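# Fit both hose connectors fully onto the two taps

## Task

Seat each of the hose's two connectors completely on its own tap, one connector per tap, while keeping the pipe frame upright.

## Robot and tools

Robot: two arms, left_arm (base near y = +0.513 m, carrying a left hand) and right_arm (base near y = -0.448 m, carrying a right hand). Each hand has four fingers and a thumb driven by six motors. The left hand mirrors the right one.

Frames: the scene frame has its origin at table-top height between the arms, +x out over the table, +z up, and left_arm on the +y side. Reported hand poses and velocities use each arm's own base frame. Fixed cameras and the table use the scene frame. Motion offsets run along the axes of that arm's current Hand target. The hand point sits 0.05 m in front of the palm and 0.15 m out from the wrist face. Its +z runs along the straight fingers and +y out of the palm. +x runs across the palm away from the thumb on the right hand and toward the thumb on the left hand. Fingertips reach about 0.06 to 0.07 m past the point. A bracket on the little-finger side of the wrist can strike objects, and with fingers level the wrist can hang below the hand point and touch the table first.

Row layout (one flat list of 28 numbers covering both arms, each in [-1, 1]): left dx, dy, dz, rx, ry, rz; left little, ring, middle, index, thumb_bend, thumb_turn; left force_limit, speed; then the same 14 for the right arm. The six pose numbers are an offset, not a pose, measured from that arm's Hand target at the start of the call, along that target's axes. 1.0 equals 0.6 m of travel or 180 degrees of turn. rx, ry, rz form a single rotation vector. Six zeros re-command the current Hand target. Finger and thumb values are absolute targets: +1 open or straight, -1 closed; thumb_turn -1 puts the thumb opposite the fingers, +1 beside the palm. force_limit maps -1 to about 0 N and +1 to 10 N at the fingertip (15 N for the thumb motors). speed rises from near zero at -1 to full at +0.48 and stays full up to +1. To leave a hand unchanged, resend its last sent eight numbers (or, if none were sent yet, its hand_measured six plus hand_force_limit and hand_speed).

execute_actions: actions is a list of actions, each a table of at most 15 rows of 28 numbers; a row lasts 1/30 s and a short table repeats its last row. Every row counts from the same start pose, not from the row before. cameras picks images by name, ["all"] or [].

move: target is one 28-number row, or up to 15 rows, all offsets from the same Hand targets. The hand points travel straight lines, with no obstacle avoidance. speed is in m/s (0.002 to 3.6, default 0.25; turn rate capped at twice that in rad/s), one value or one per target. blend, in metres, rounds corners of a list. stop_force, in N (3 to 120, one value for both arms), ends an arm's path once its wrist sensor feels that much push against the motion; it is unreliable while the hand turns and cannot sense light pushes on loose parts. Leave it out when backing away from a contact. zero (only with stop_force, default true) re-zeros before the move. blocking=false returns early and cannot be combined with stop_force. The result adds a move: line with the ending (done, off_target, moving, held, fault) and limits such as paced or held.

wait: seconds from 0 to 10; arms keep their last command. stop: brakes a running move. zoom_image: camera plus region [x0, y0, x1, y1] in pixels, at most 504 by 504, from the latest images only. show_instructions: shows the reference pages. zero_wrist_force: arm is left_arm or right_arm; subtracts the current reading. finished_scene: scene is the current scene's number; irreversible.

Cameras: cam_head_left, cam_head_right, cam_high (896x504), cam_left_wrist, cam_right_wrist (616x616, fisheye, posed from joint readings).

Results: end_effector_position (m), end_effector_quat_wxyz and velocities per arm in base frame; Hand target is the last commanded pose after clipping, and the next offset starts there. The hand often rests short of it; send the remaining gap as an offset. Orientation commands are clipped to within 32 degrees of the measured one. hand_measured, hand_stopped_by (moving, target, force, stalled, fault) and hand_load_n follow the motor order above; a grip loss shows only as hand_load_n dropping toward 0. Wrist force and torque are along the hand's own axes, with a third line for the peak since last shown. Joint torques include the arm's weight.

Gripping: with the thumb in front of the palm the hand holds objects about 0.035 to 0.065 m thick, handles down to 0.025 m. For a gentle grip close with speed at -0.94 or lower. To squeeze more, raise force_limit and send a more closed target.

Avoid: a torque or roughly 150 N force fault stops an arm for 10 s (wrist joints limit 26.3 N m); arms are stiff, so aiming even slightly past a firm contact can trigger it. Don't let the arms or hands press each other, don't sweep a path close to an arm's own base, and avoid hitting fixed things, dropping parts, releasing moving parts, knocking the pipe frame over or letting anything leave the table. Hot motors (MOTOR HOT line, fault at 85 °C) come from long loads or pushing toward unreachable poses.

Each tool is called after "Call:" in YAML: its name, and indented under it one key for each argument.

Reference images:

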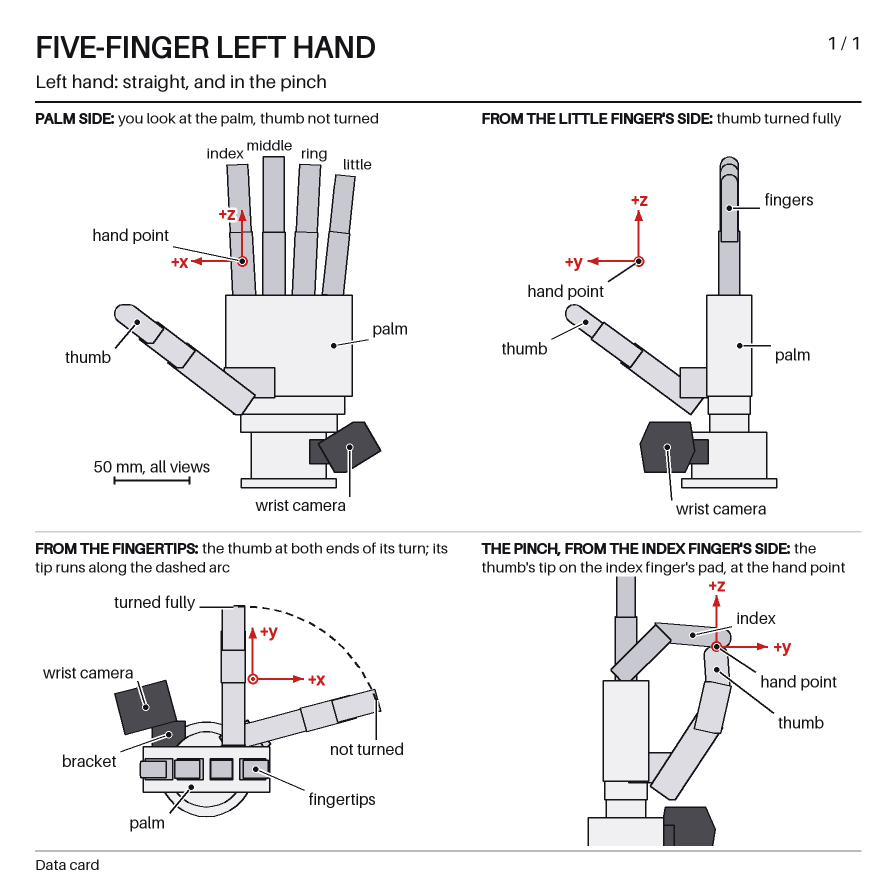

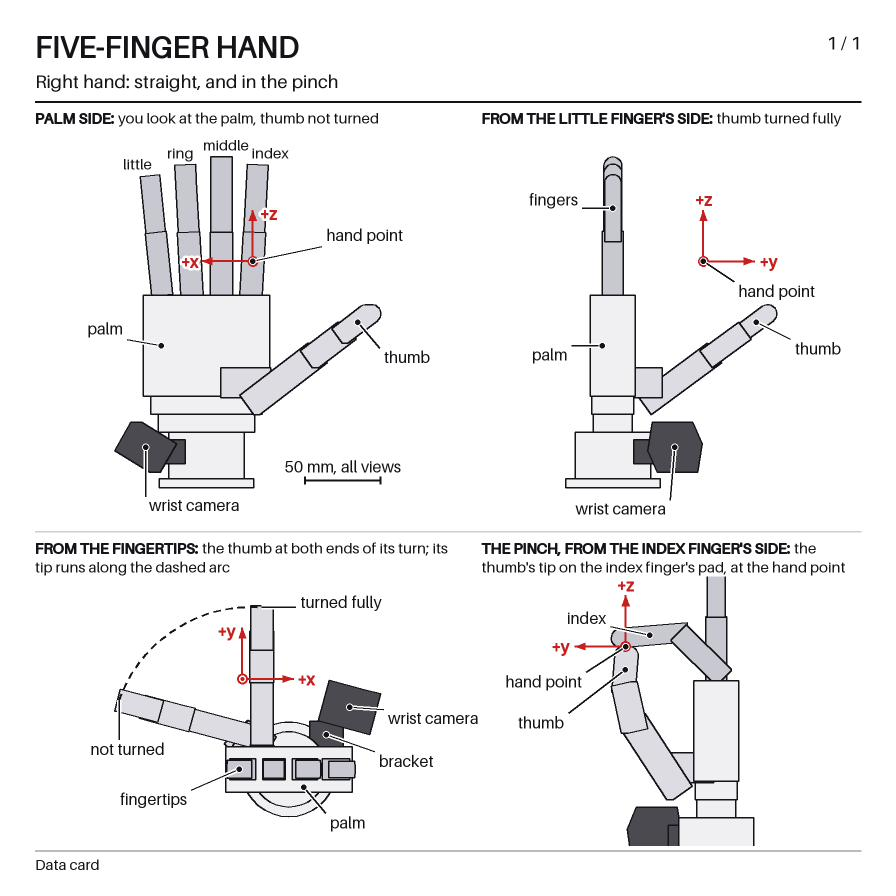

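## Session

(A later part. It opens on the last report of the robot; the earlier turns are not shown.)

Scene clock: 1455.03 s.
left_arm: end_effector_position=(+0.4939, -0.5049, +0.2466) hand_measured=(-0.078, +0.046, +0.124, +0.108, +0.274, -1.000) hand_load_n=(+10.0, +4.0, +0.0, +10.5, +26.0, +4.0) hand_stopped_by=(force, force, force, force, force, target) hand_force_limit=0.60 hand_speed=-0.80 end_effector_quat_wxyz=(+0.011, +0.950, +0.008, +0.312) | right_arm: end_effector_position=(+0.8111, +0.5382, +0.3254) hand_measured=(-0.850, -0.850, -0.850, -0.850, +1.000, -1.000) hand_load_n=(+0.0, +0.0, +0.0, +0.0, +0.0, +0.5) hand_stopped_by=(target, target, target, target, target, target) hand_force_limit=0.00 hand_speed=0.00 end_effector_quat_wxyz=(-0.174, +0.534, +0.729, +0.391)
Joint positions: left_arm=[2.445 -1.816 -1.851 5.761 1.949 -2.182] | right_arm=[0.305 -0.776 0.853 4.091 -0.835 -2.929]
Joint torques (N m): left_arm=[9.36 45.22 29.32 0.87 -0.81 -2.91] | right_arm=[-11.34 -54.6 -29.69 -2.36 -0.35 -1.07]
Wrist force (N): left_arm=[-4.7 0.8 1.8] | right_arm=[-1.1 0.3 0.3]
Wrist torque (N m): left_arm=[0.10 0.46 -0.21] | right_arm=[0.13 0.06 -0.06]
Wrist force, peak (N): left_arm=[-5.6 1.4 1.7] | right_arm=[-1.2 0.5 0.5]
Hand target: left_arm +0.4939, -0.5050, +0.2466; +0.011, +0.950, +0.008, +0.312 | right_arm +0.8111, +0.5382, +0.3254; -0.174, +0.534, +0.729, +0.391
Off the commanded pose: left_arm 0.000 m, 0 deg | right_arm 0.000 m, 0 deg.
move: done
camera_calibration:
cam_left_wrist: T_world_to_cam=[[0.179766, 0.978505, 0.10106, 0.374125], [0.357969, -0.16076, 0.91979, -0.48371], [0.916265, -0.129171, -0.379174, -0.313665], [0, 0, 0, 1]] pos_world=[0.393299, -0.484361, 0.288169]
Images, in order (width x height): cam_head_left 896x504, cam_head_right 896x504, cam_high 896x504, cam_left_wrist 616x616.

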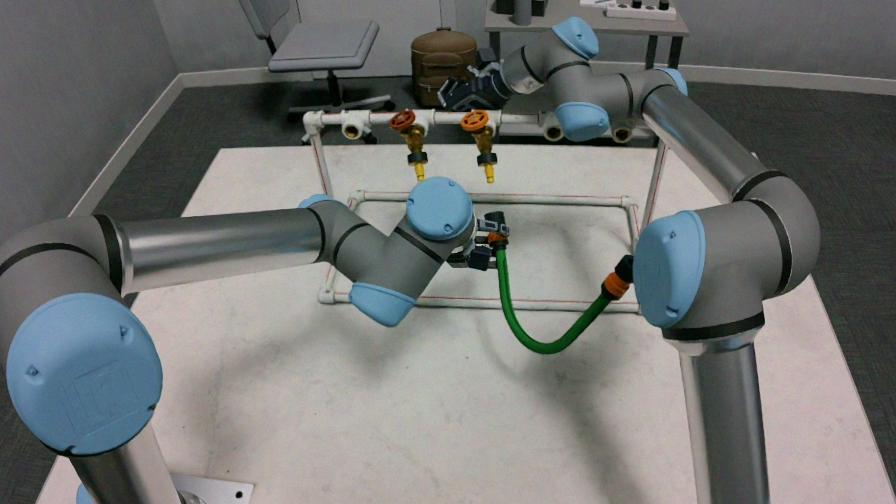

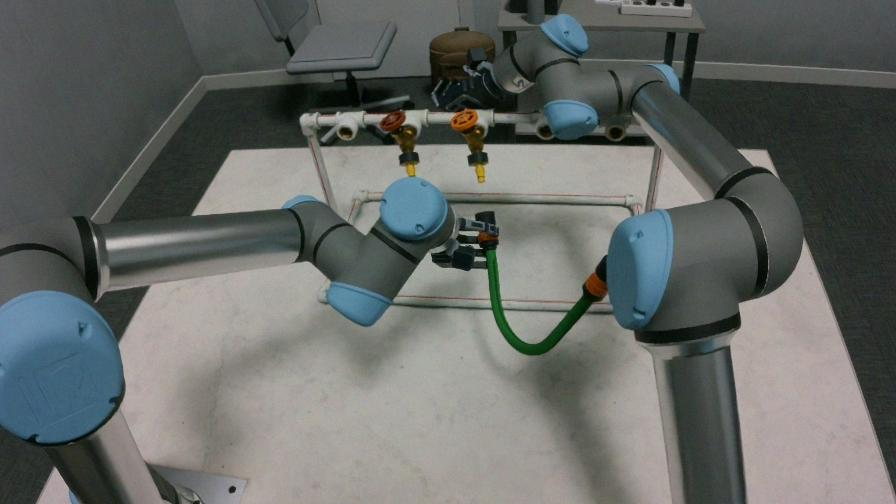

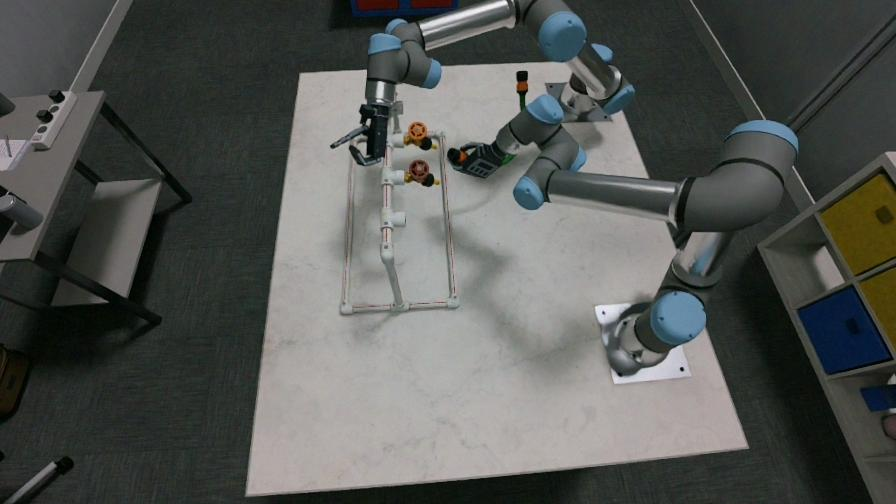

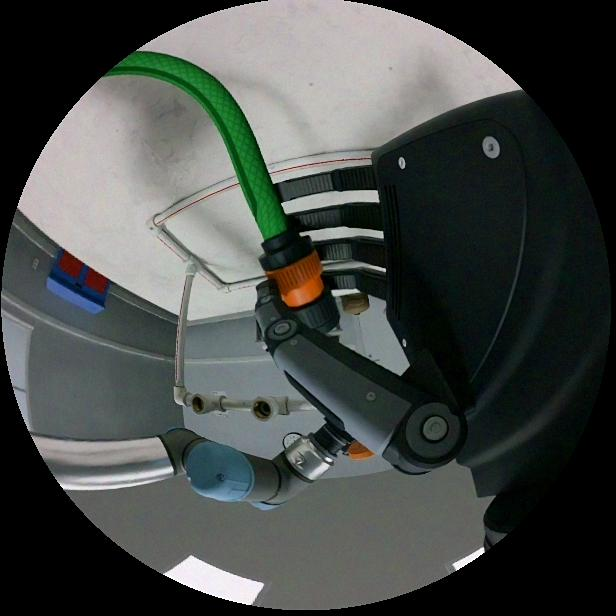

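Call:
zoom_image:
  camera: "cam_high"
  region: [444, 144, 470, 168]

Call:
zoom_image:
  camera: "cam_head_left"
  region: [478, 206, 514, 252]

Scaled by 19.385 from the camera's 896x504 image, which has a finer 1280x720 frame.

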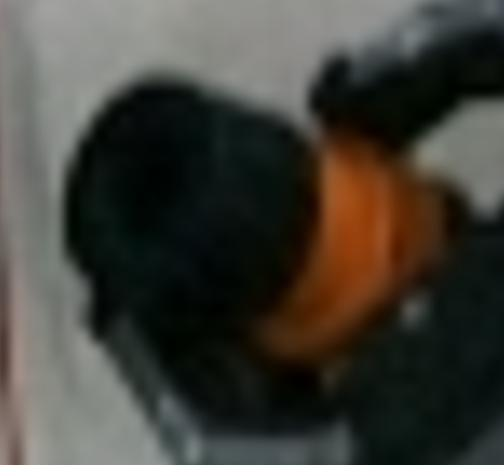

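Scaled by 10.957 from the camera's 896x504 image, which has a finer 1280x720 frame.

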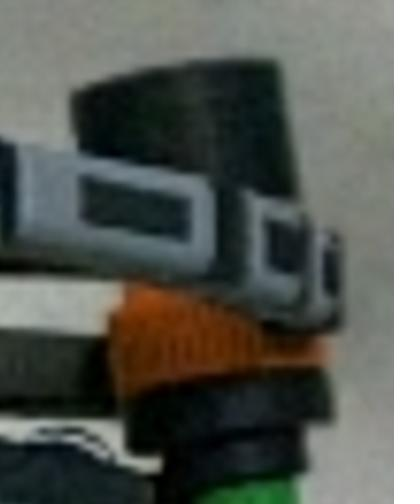

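Call:
move:
  target: [0.0628,-0.0032,-0.0043,0,0,0,-0.25,-0.25,-0.25,-0.25,0.1,-1,0.6,-0.8, 0,0,0,0,0,0,-0.85,-0.85,-0.85,-0.85,1,-1,0,0]
  speed: 0.04
  stop_force: 12
  cameras: ["cam_head_left","cam_head_right","cam_high","cam_left_wrist"]

Call:
zoom_image:
  camera: "cam_head_left"
  region: [470, 148, 510, 230]

Call:
zoom_image:
  camera: "cam_head_right"
  region: [460, 148, 500, 230]

Call:
zoom_image:
  camera: "cam_high"
  region: [420, 130, 470, 170]

Scene clock: 1507.77 s.
left_arm: end_effector_position=(+0.5227, -0.5022, +0.2710) hand_measured=(-0.078, +0.046, +0.124, +0.108, +0.274, -1.000) hand_load_n=(+9.5, +4.0, -0.5, +10.5, +26.5, +4.0) hand_stopped_by=(force, force, force, force, force, target) hand_force_limit=0.60 hand_speed=-0.80 end_effector_quat_wxyz=(+0.011, +0.950, +0.008, +0.312) | right_arm: end_effector_position=(+0.8111, +0.5382, +0.3254) hand_measured=(-0.850, -0.850, -0.850, -0.850, +1.000, -1.000) hand_load_n=(+0.0, +0.0, +0.0, +0.0, +0.0, +0.5) hand_stopped_by=(target, target, target, target, target, target) hand_force_limit=0.00 hand_speed=0.00 end_effector_quat_wxyz=(-0.174, +0.534, +0.729, +0.391)
Joint positions: left_arm=[2.482 -1.824 -1.772 5.704 1.93 -2.147] | right_arm=[0.305 -0.776 0.853 4.091 -0.835 -2.929]
Joint torques (N m): left_arm=[8.79 24.09 30.21 0.82 -1.02 2.38] | right_arm=[-11.66 -54.99 -29.15 -2.29 -0.42 -1.13]
Wrist force (N): left_arm=[-4.7 0.9 1.7] | right_arm=[-1.1 0.5 0.4]
Wrist torque (N m): left_arm=[0.12 0.48 -0.32] | right_arm=[0.14 0.05 -0.05]
Wrist force, peak (N): left_arm=[-5.1 0.9 1.8] | right_arm=[-1.2 0.7 0.5]
Hand target: left_arm +0.5227, -0.5022, +0.2710; +0.011, +0.950, +0.008, +0.312 | right_arm +0.8111, +0.5382, +0.3254; -0.174, +0.534, +0.729, +0.391
Off the commanded pose: left_arm 0.000 m, 0 deg | right_arm 0.000 m, 0 deg.
move: done
camera_calibration:
cam_left_wrist: T_world_to_cam=[[0.179748, 0.978521, 0.100935, 0.363797], [0.358109, -0.160656, 0.919754, -0.516009], [0.916214, -0.129179, -0.379294, -0.330384], [0, 0, 0, 1]] pos_world=[0.422098, -0.481561, 0.312568]
Images, in order (width x height): cam_head_left 896x504, cam_head_right 896x504, cam_high 896x504, cam_left_wrist 616x616.

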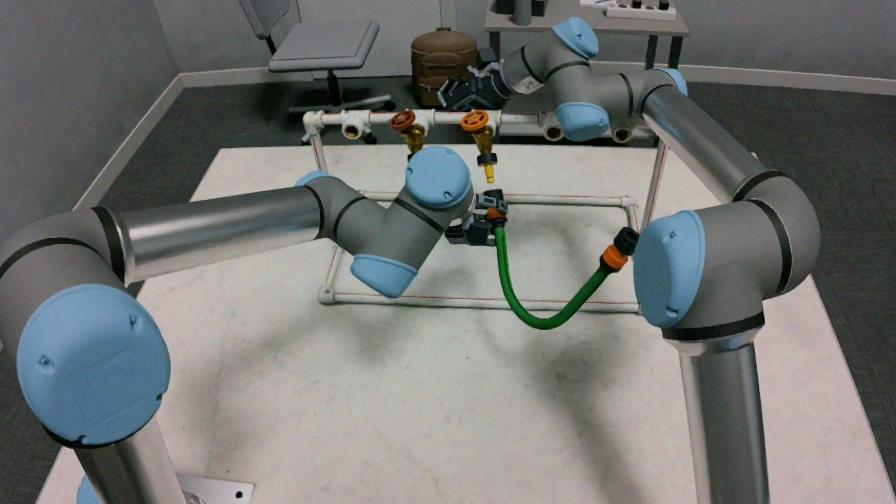

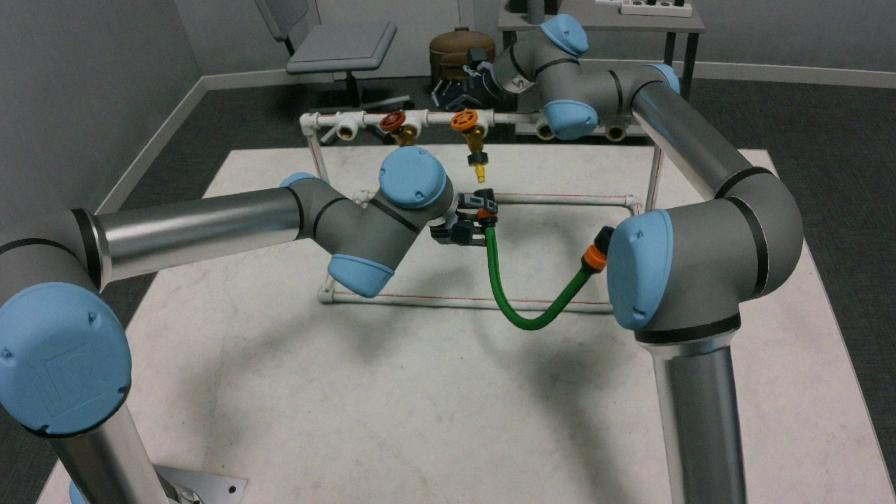

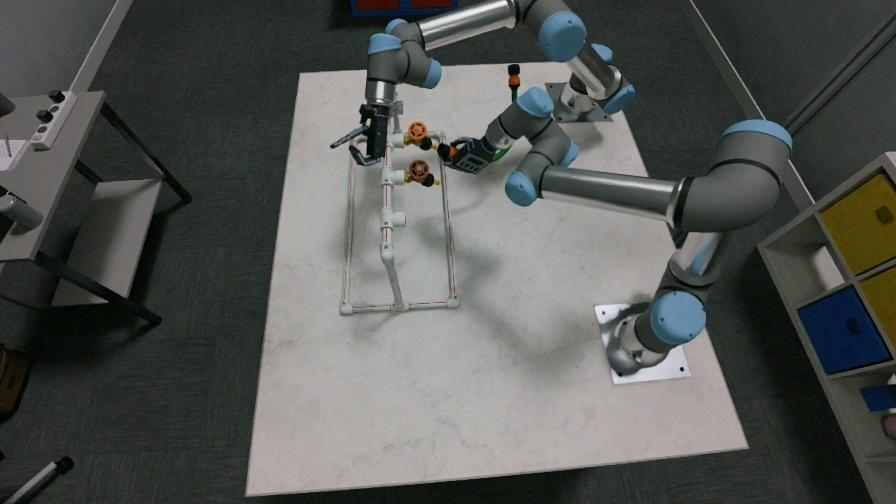

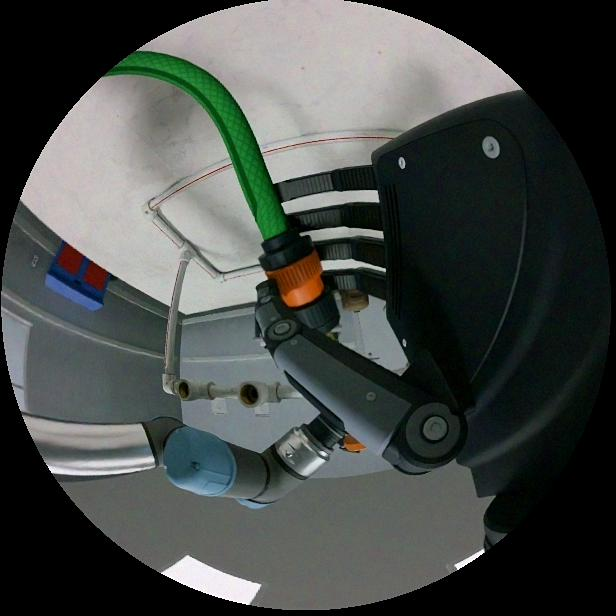

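Scaled by 6.146 from the camera's 896x504 image, which has a finer 1280x720 frame.

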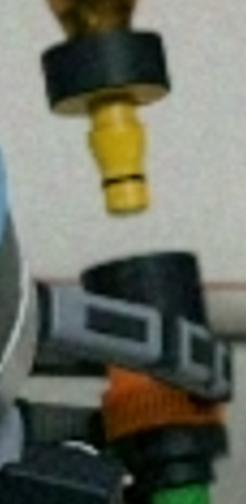

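Scaled by 6.146 from the camera's 896x504 image, which has a finer 1280x720 frame.

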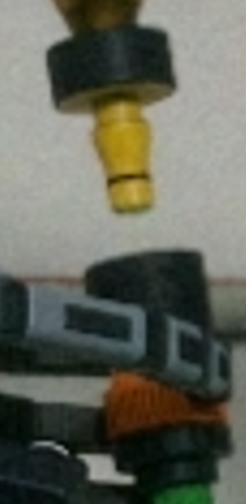

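Scaled by 10.080 from the camera's 896x504 image, which has a finer 1280x720 frame.

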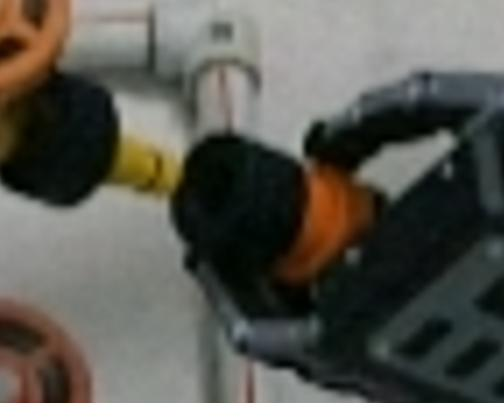

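Call:
zoom_image:
  camera: "cam_high"
  region: [430, 138, 460, 162]

Call:
zoom_image:
  camera: "cam_left_wrist"
  region: [230, 200, 430, 400]

Scaled by 16.800 from the camera's 896x504 image, which has a finer 1280x720 frame.

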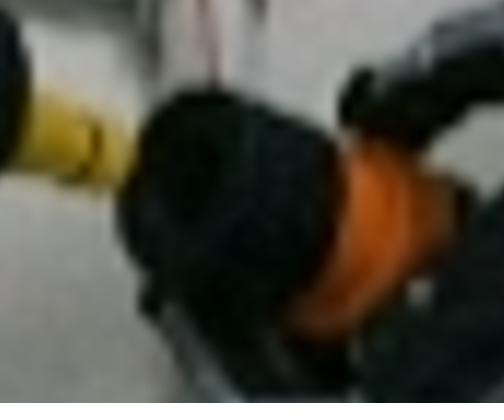

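Scaled by 2.520 from the camera's 616x616 image, which has a finer 880x880 frame.

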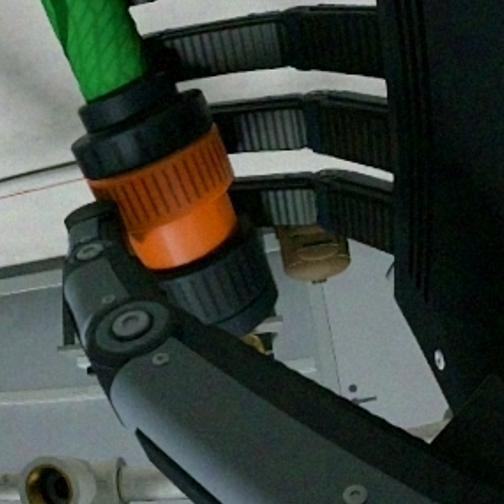

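Call:
move:
  target: [0.0117,-0.003,-0.0008,0,0,-0.0055,-0.25,-0.25,-0.25,-0.25,0.1,-1,0.6,-0.8, 0,0,0,0,0,0,-0.85,-0.85,-0.85,-0.85,1,-1,0,0]
  speed: 0.02
  stop_force: 8
  cameras: ["cam_head_left","cam_head_right","cam_high","cam_left_wrist"]

Call:
zoom_image:
  camera: "cam_head_left"
  region: [470, 148, 510, 230]

Call:
zoom_image:
  camera: "cam_head_right"
  region: [460, 148, 500, 230]

Call:
zoom_image:
  camera: "cam_high"
  region: [420, 134, 460, 166]

Call:
zoom_image:
  camera: "cam_left_wrist"
  region: [230, 200, 430, 400]

Scene clock: 1526.90 s.
left_arm: end_effector_position=(+0.5280, -0.5002, +0.2755) hand_measured=(-0.078, +0.046, +0.124, +0.108, +0.274, -1.000) hand_load_n=(+9.5, +3.5, +0.0, +11.0, +26.0, +4.0) hand_stopped_by=(force, force, force, force, force, target) hand_force_limit=0.60 hand_speed=-0.80 end_effector_quat_wxyz=(+0.013, +0.950, +0.016, +0.312) | right_arm: end_effector_position=(+0.8111, +0.5382, +0.3254) hand_measured=(-0.850, -0.850, -0.850, -0.850, +1.000, -1.000) hand_load_n=(+0.0, +0.0, +0.0, +0.0, +0.0, +0.0) hand_stopped_by=(target, target, target, target, target, target) hand_force_limit=0.00 hand_speed=0.00 end_effector_quat_wxyz=(-0.174, +0.534, +0.729, +0.391)
Joint positions: left_arm=[2.489 -1.824 -1.762 5.696 1.927 -2.158] | right_arm=[0.305 -0.776 0.853 4.091 -0.835 -2.929]
Joint torques (N m): left_arm=[9.3 24.63 30.2 0.75 -1.08 -2.88] | right_arm=[-11.44 -55.77 -27.44 -2.29 -0.48 -1.1]
Wrist force (N): left_arm=[-5.0 0.8 1.7] | right_arm=[-0.9 0.5 0.4]
Wrist torque (N m): left_arm=[0.10 0.52 -0.23] | right_arm=[0.15 0.03 -0.04]
Wrist force, peak (N): left_arm=[-5.0 0.8 2.0] | right_arm=[-1.3 0.4 0.5]
Hand target: left_arm +0.5280, -0.5002, +0.2755; +0.013, +0.950, +0.016, +0.312 | right_arm +0.8111, +0.5382, +0.3254; -0.174, +0.534, +0.729, +0.391
Off the commanded pose: left_arm 0.000 m, 0 deg | right_arm 0.000 m, 0 deg.
move: done
camera_calibration:
cam_left_wrist: T_world_to_cam=[[0.166205, 0.981893, 0.0908974, 0.372073], [0.360503, -0.146302, 0.921213, -0.516173], [0.917831, -0.120341, -0.378292, -0.330031], [0, 0, 0, 1]] pos_world=[0.427155, -0.480569, 0.316837]
Images, in order (width x height): cam_head_left 896x504, cam_head_right 896x504, cam_high 896x504, cam_left_wrist 616x616.

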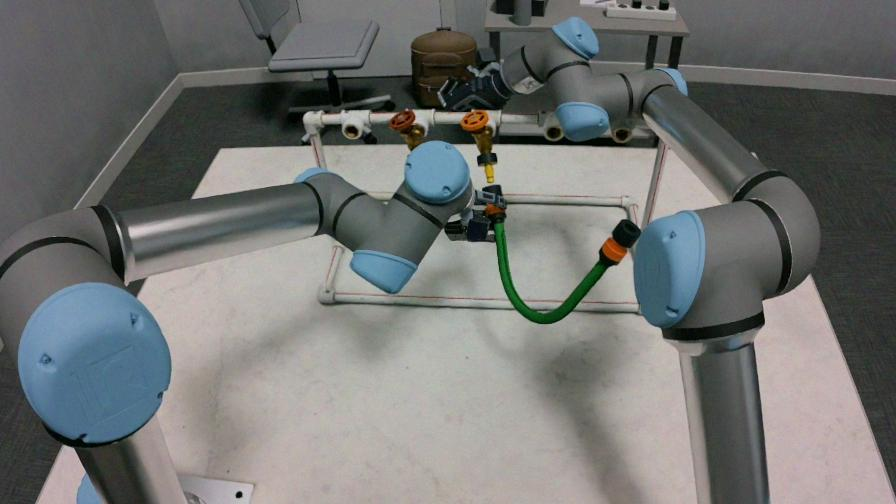

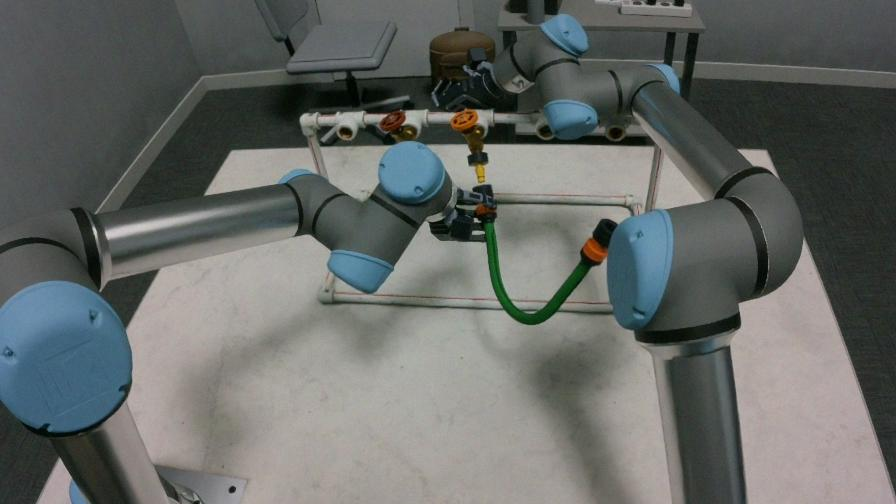

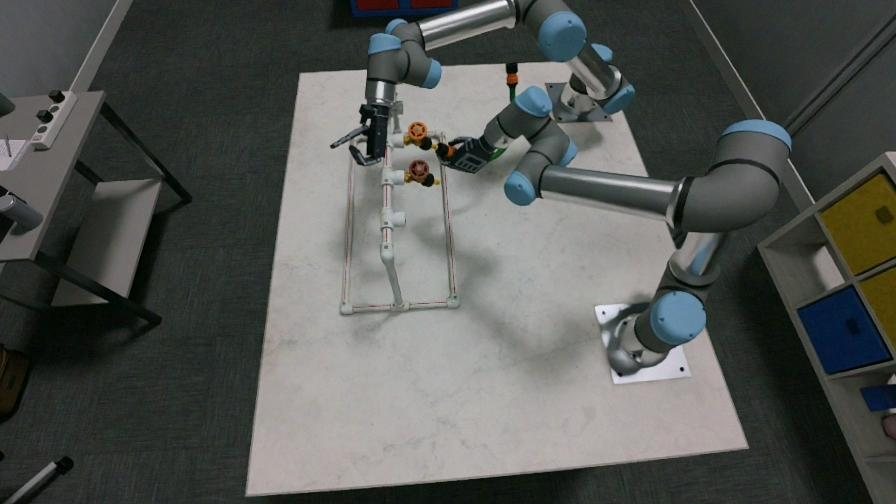

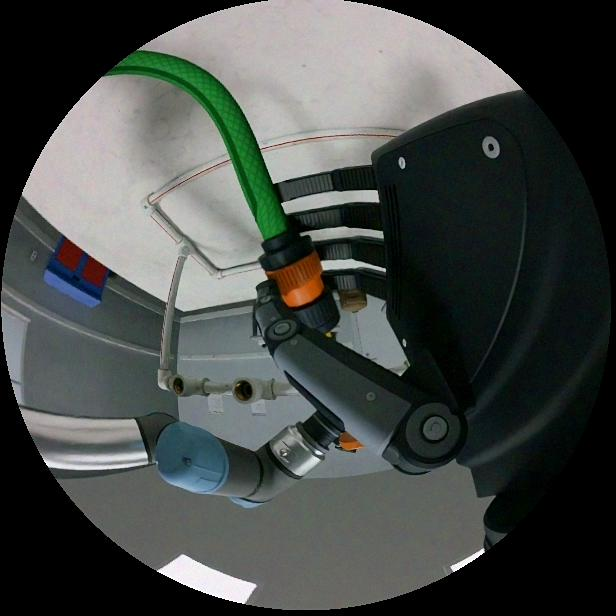

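Scaled by 6.146 from the camera's 896x504 image, which has a finer 1280x720 frame.

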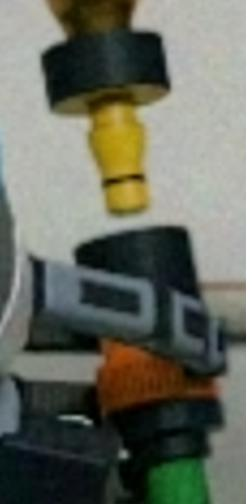

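Scaled by 6.146 from the camera's 896x504 image, which has a finer 1280x720 frame.

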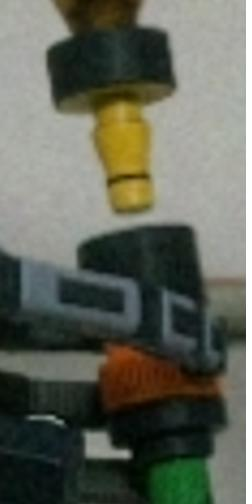

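Scaled by 12.600 from the camera's 896x504 image, which has a finer 1280x720 frame.

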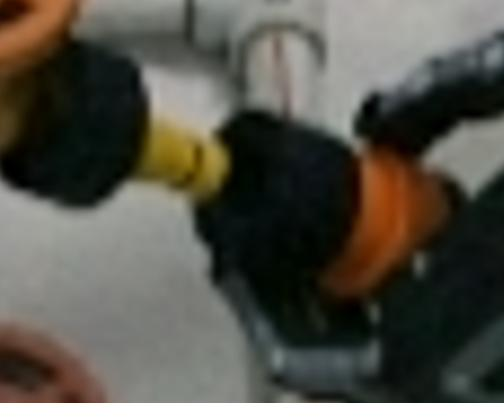

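Scaled by 2.520 from the camera's 616x616 image, which has a finer 880x880 frame.

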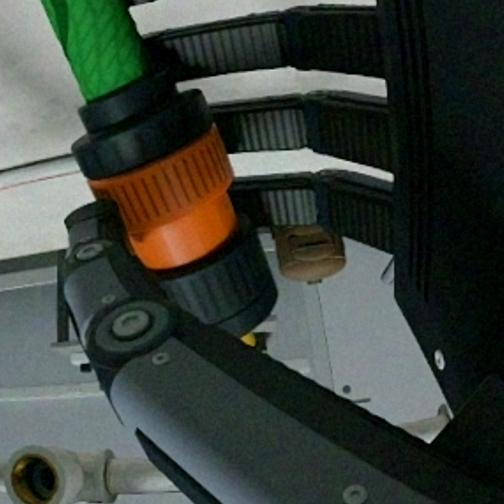

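Call:
move:
  target: [0,0,0,0,0,0,-0.25,-0.25,-0.25,-0.25,0.1,-1,0.6,-0.8, 0.0018,-0.0046,-0.0009,0,0,0,-0.85,-0.85,-0.85,-0.85,1,-1,0,0]
  speed: 0.02

Call:
move:
  target: [0.0166,-0.0017,-0.0012,0,0,0,-0.25,-0.25,-0.25,-0.25,0.1,-1,0.6,-0.8, 0,0,0,0,0,0,-0.85,-0.85,-0.85,-0.85,1,-1,0,0]
  speed: 0.01
  stop_force: 15

Call:
execute_actions:
  actions: []
  cameras: ["cam_head_left","cam_high","cam_head_right"]

Call:
zoom_image:
  camera: "cam_head_left"
  region: [470, 148, 510, 230]

Call:
zoom_image:
  camera: "cam_high"
  region: [420, 134, 460, 166]

Scene clock: 1539.10 s.
left_arm: end_effector_position=(+0.5280, -0.5002, +0.2755) hand_measured=(-0.078, +0.046, +0.124, +0.108, +0.274, -1.000) hand_load_n=(+10.0, +3.5, +0.0, +10.5, +26.5, +4.0) hand_stopped_by=(force, force, force, force, force, target) hand_force_limit=0.60 hand_speed=-0.80 end_effector_quat_wxyz=(+0.013, +0.950, +0.016, +0.312) | right_arm: end_effector_position=(+0.8081, +0.5381, +0.3254) hand_measured=(-0.850, -0.850, -0.850, -0.850, +1.000, -1.000) hand_load_n=(+0.0, +0.0, +0.0, +0.0, +0.0, +0.0) hand_stopped_by=(target, target, target, target, target, target) hand_force_limit=0.00 hand_speed=0.00 end_effector_quat_wxyz=(-0.174, +0.534, +0.729, +0.391)
Joint positions: left_arm=[2.489 -1.824 -1.762 5.696 1.927 -2.158] | right_arm=[0.306 -0.784 0.868 4.084 -0.835 -2.928]
Joint torques (N m): left_arm=[9.35 24.33 30.41 0.94 -0.94 -2.88] | right_arm=[17.09 -63.11 -14.37 -4.94 -1.1 1.79]
Wrist force (N): left_arm=[-5.0 0.9 2.1] | right_arm=[-2.2 5.6 0.1]
Wrist torque (N m): left_arm=[0.09 0.52 -0.23] | right_arm=[0.50 0.11 -0.01]
Wrist force, peak (N): left_arm=[-5.0 0.9 2.0] | right_arm=[-1.9 5.9 1.3]
Hand target: left_arm +0.5280, -0.5002, +0.2755; +0.013, +0.950, +0.016, +0.312 | right_arm +0.8080, +0.5381, +0.3254; -0.174, +0.534, +0.729, +0.391
Off the commanded pose: left_arm 0.000 m, 0 deg | right_arm 0.000 m, 0 deg.
move: done

Scene clock: 1540.97 s.
left_arm: end_effector_position=(+0.5356, -0.4988, +0.2820) hand_measured=(-0.078, +0.046, +0.124, +0.108, +0.274, -1.000) hand_load_n=(+10.0, +4.0, +0.0, +10.5, +26.0, +4.0) hand_stopped_by=(force, force, force, force, force, target) hand_force_limit=0.60 hand_speed=-0.80 end_effector_quat_wxyz=(+0.013, +0.950, +0.016, +0.312) | right_arm: end_effector_position=(+0.8080, +0.5381, +0.3254) hand_measured=(-0.850, -0.850, -0.850, -0.850, +1.000, -1.000) hand_load_n=(+0.0, +0.0, +0.0, +0.0, +0.0, +0.0) hand_stopped_by=(target, target, target, target, target, target) hand_force_limit=0.00 hand_speed=0.00 end_effector_quat_wxyz=(-0.174, +0.534, +0.729, +0.391)
Joint positions: left_arm=[2.5 -1.827 -1.741 5.681 1.921 -2.148] | right_arm=[0.306 -0.784 0.868 4.084 -0.835 -2.928]
Joint torques (N m): left_arm=[9.39 24.43 29.78 0.8 -0.97 2.32] | right_arm=[16.18 -61.73 -15.38 -5.01 -0.8 1.66]
Wrist force (N): left_arm=[-5.0 0.8 2.1] | right_arm=[-2.1 6.2 0.0]
Wrist torque (N m): left_arm=[0.09 0.52 -0.33] | right_arm=[0.58 0.08 0.01]
Wrist force, peak (N): left_arm=[-5.1 0.7 2.2] | right_arm=[-2.4 6.3 -0.1]
Hand target: left_arm +0.5356, -0.4988, +0.2820; +0.013, +0.950, +0.016, +0.312 | right_arm +0.8080, +0.5381, +0.3254; -0.174, +0.534, +0.729, +0.391
Off the commanded pose: left_arm 0.000 m, 0 deg | right_arm 0.000 m, 0 deg.
move: done

Scene clock: 1540.97 s.
left_arm: end_effector_position=(+0.5356, -0.4988, +0.2820) hand_measured=(-0.078, +0.046, +0.124, +0.108, +0.274, -1.000) hand_load_n=(+10.0, +4.0, +0.0, +10.5, +26.0, +4.0) hand_stopped_by=(force, force, force, force, force, target) hand_force_limit=0.60 hand_speed=-0.80 end_effector_quat_wxyz=(+0.013, +0.950, +0.016, +0.312) | right_arm: end_effector_position=(+0.8080, +0.5381, +0.3254) hand_measured=(-0.850, -0.850, -0.850, -0.850, +1.000, -1.000) hand_load_n=(+0.0, +0.0, +0.0, +0.0, +0.0, +0.0) hand_stopped_by=(target, target, target, target, target, target) hand_force_limit=0.00 hand_speed=0.00 end_effector_quat_wxyz=(-0.174, +0.534, +0.729, +0.391)
Joint positions: left_arm=[2.5 -1.827 -1.741 5.681 1.921 -2.148] | right_arm=[0.306 -0.784 0.868 4.084 -0.835 -2.928]
Joint velocities: within noise
Joint torques (N m): left_arm=[9.39 24.43 29.78 0.8 -0.97 2.32] | right_arm=[16.18 -61.73 -15.38 -5.01 -0.8 1.66]
Wrist force (N): left_arm=[-5.0 0.8 2.1] | right_arm=[-2.1 6.2 0.0]
Wrist torque (N m): left_arm=[0.09 0.52 -0.33] | right_arm=[0.58 0.08 0.01]
Wrist force, peak (N): left_arm=[-5.0 0.8 2.1] | right_arm=[-2.1 6.2 0.0]
Hand target: left_arm +0.5356, -0.4988, +0.2820; +0.013, +0.950, +0.016, +0.312 | right_arm +0.8080, +0.5381, +0.3254; -0.174, +0.534, +0.729, +0.391
Off the commanded pose: left_arm 0.000 m, 0 deg | right_arm 0.000 m, 0 deg.
Images, in order (width x height): cam_head_left 896x504, cam_head_right 896x504, cam_high 896x504.

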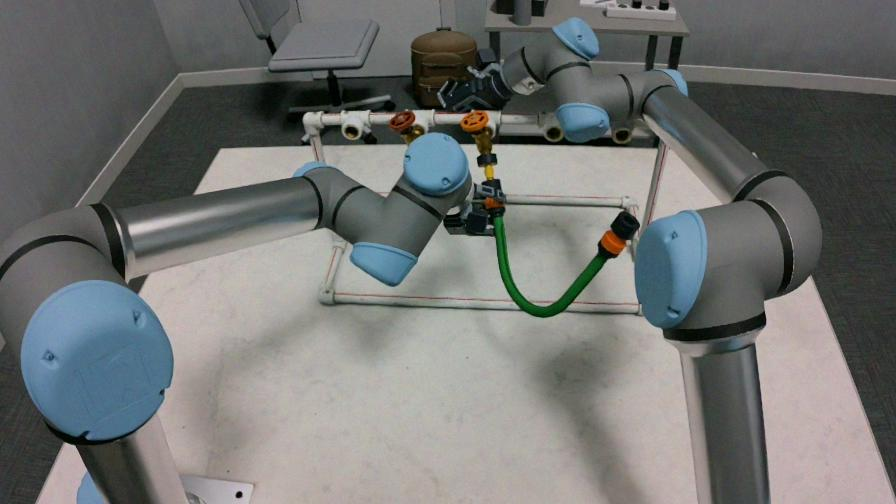

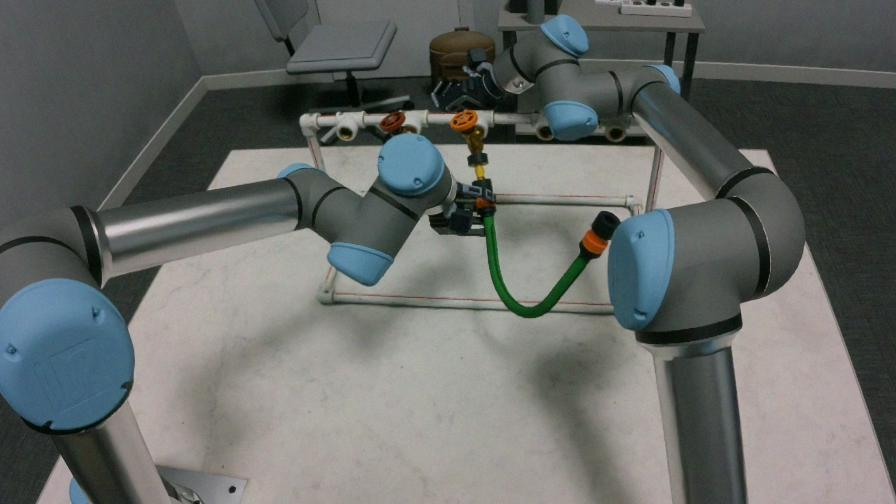

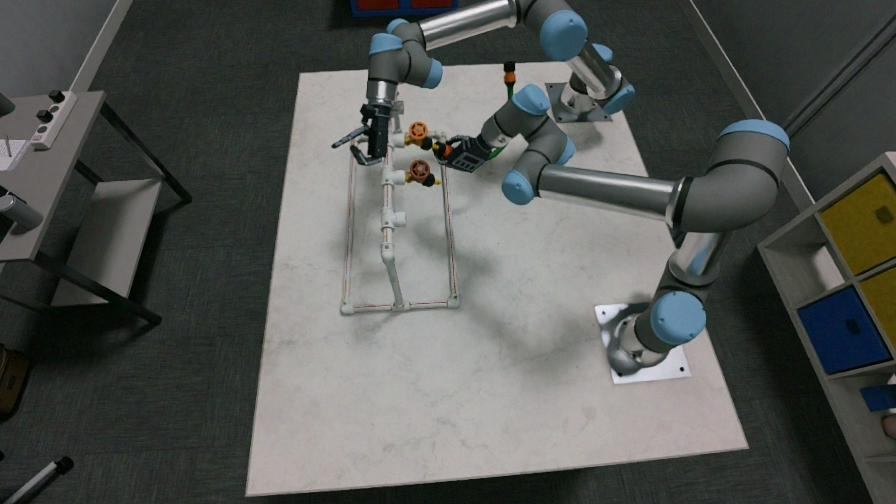

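Scaled by 6.146 from the camera's 896x504 image, which has a finer 1280x720 frame.

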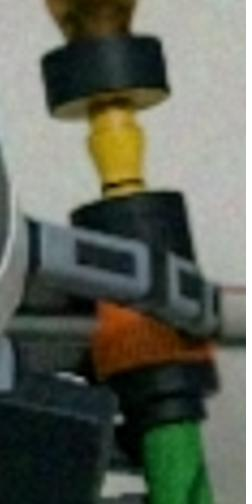

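Scaled by 12.600 from the camera's 896x504 image, which has a finer 1280x720 frame.

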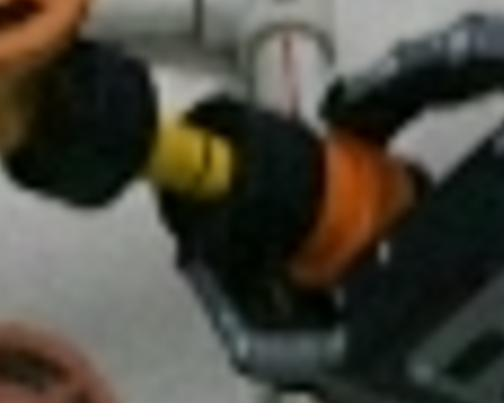

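Call:
zoom_image:
  camera: "cam_high"
  region: [428, 138, 448, 156]

Call:
zoom_image:
  camera: "cam_head_left"
  region: [476, 160, 506, 200]

Call:
zoom_image:
  camera: "cam_head_right"
  region: [466, 160, 496, 200]

Scaled by 25.200 from the camera's 896x504 image, which has a finer 1280x720 frame.

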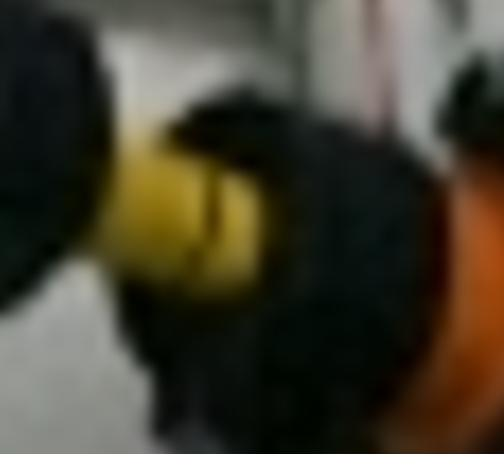

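Scaled by 12.600 from the camera's 896x504 image, which has a finer 1280x720 frame.

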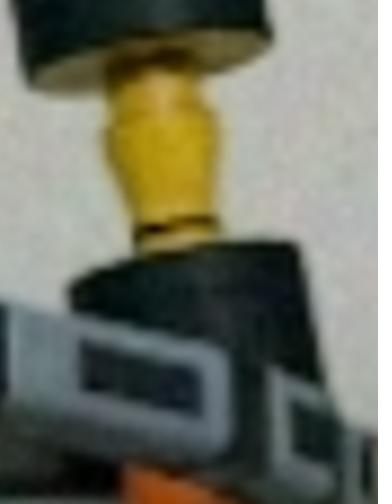

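Scaled by 12.600 from the camera's 896x504 image, which has a finer 1280x720 frame.

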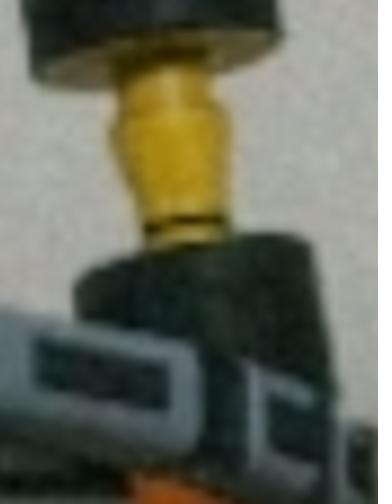

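Call:
move:
  target: [0.0166,-0.0017,-0.0012,0,0,0,-0.25,-0.25,-0.25,-0.25,0.1,-1,0.6,-0.8, 0,0,0,0,0,0,-0.85,-0.85,-0.85,-0.85,1,-1,0,0]
  speed: 0.01
  stop_force: 12
  cameras: ["cam_head_left","cam_high","cam_head_right"]

Call:
zoom_image:
  camera: "cam_head_left"
  region: [470, 148, 510, 230]

Call:
zoom_image:
  camera: "cam_high"
  region: [420, 134, 460, 166]

Scene clock: 1560.77 s.
left_arm: end_effector_position=(+0.5431, -0.4974, +0.2884) hand_measured=(-0.078, +0.046, +0.124, +0.108, +0.274, -1.000) hand_load_n=(+10.0, +4.0, +0.0, +10.5, +26.0, +4.0) hand_stopped_by=(force, force, force, force, force, target) hand_force_limit=0.60 hand_speed=-0.80 end_effector_quat_wxyz=(+0.013, +0.950, +0.016, +0.312) | right_arm: end_effector_position=(+0.8080, +0.5381, +0.3254) hand_measured=(-0.850, -0.850, -0.850, -0.850, +1.000, -1.000) hand_load_n=(+0.0, +0.0, +0.0, +0.0, +0.0, +0.5) hand_stopped_by=(target, target, target, target, target, target) hand_force_limit=0.00 hand_speed=0.00 end_effector_quat_wxyz=(-0.174, +0.534, +0.729, +0.391)
Joint positions: left_arm=[2.51 -1.83 -1.72 5.666 1.916 -2.139] | right_arm=[0.306 -0.784 0.868 4.084 -0.835 -2.928]
Joint torques (N m): left_arm=[9.74 25.05 30.55 0.8 -0.94 2.49] | right_arm=[17.42 -61.83 -15.37 -4.92 -0.71 1.64]
Wrist force (N): left_arm=[-5.1 0.8 1.8] | right_arm=[-2.3 6.3 -0.2]
Wrist torque (N m): left_arm=[0.09 0.54 -0.34] | right_arm=[0.59 0.11 0.00]
Wrist force, peak (N): left_arm=[-5.1 1.0 2.0] | right_arm=[-2.4 6.3 -0.2]
Hand target: left_arm +0.5431, -0.4974, +0.2884; +0.013, +0.950, +0.016, +0.312 | right_arm +0.8080, +0.5381, +0.3254; -0.174, +0.534, +0.729, +0.391
Off the commanded pose: left_arm 0.000 m, 0 deg | right_arm 0.000 m, 0 deg.
move: done
Images, in order (width x height): cam_head_left 896x504, cam_head_right 896x504, cam_high 896x504.

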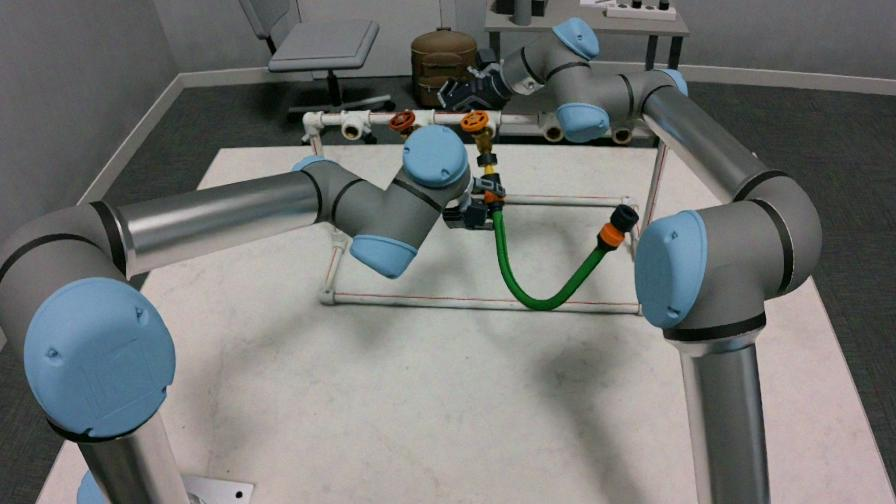

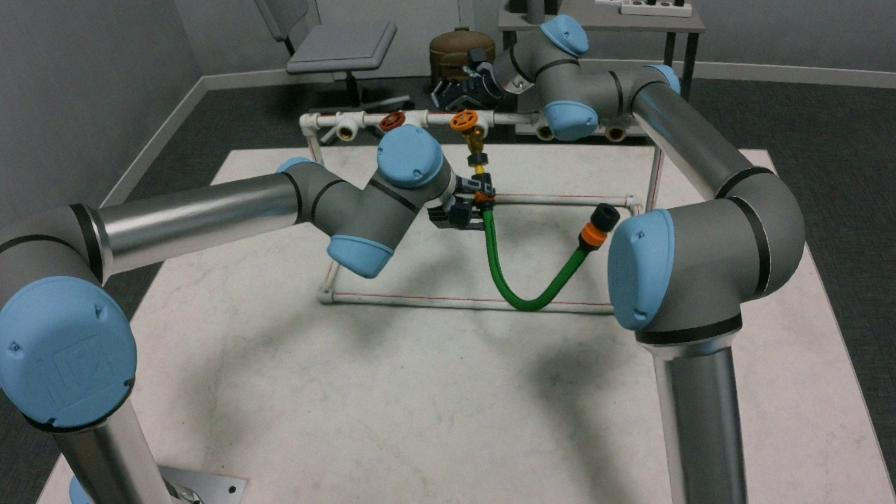

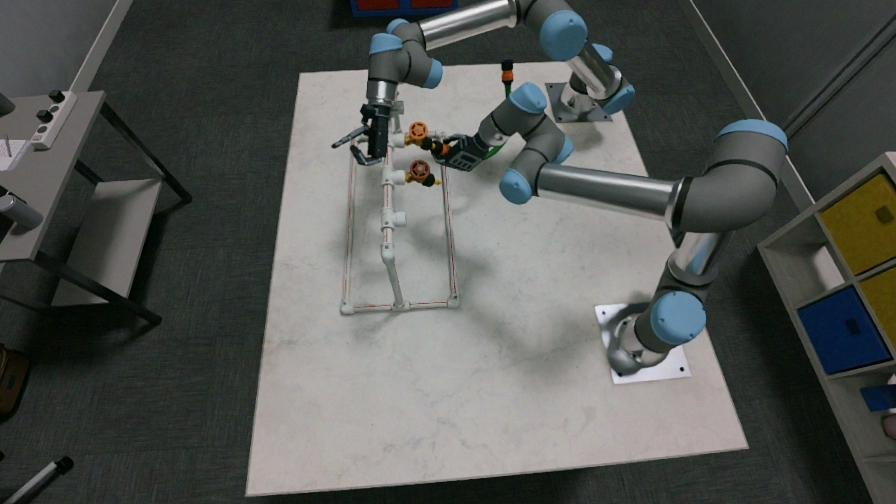

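Scaled by 6.146 from the camera's 896x504 image, which has a finer 1280x720 frame.

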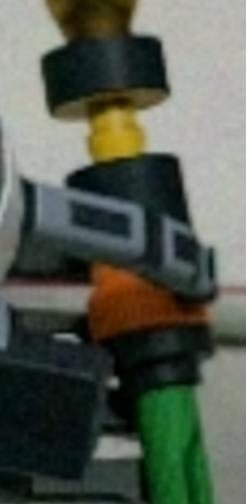

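Scaled by 12.600 from the camera's 896x504 image, which has a finer 1280x720 frame.

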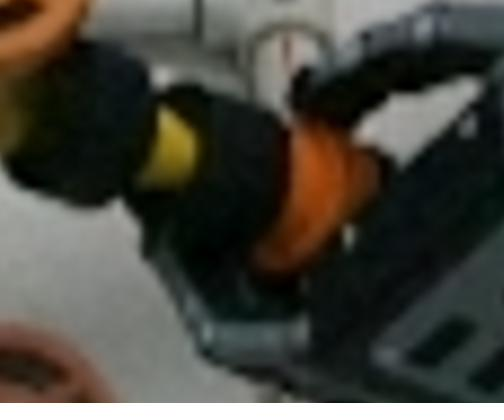

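Call:
move:
  target: [0.0116,-0.0012,-0.0008,0,0,0,-0.25,-0.25,-0.25,-0.25,0.1,-1,0.6,-0.8, 0,0,0,0,0,0,-0.85,-0.85,-0.85,-0.85,1,-1,0,0]
  speed: 0.01
  stop_force: 24

Scene clock: 1565.57 s.
left_arm: end_effector_position=(+0.5484, -0.4964, +0.2929) hand_measured=(-0.078, +0.046, +0.124, +0.108, +0.274, -1.000) hand_load_n=(+11.0, +4.5, +0.0, +11.0, +25.0, +3.0) hand_stopped_by=(force, force, force, force, force, target) hand_force_limit=0.60 hand_speed=-0.80 end_effector_quat_wxyz=(+0.013, +0.950, +0.016, +0.312) | right_arm: end_effector_position=(+0.8081, +0.5381, +0.3254) hand_measured=(-0.850, -0.850, -0.850, -0.850, +1.000, -1.000) hand_load_n=(+0.0, +0.0, +0.0, +0.0, +0.0, +0.0) hand_stopped_by=(target, target, target, target, target, target) hand_force_limit=0.00 hand_speed=0.00 end_effector_quat_wxyz=(-0.174, +0.534, +0.729, +0.391)
Joint positions: left_arm=[2.517 -1.832 -1.705 5.655 1.912 -2.133] | right_arm=[0.306 -0.784 0.868 4.084 -0.835 -2.928]
Joint torques (N m): left_arm=[10.65 26.43 32.86 2.16 -0.75 2.22] | right_arm=[17.43 -62 -15.51 -4.6 -0.42 1.66]
Wrist force (N): left_arm=[-9.8 -1.8 1.4] | right_arm=[-3.0 7.5 -0.1]
Wrist torque (N m): left_arm=[0.09 0.48 -0.43] | right_arm=[0.64 0.15 -0.02]
Wrist force, peak (N): left_arm=[-10.0 -1.8 1.7] | right_arm=[-3.0 7.5 0.0]
Hand target: left_arm +0.5484, -0.4964, +0.2929; +0.013, +0.950, +0.016, +0.312 | right_arm +0.8080, +0.5381, +0.3254; -0.174, +0.534, +0.729, +0.391
Off the commanded pose: left_arm 0.000 m, 0 deg | right_arm 0.000 m, 0 deg.
move: done


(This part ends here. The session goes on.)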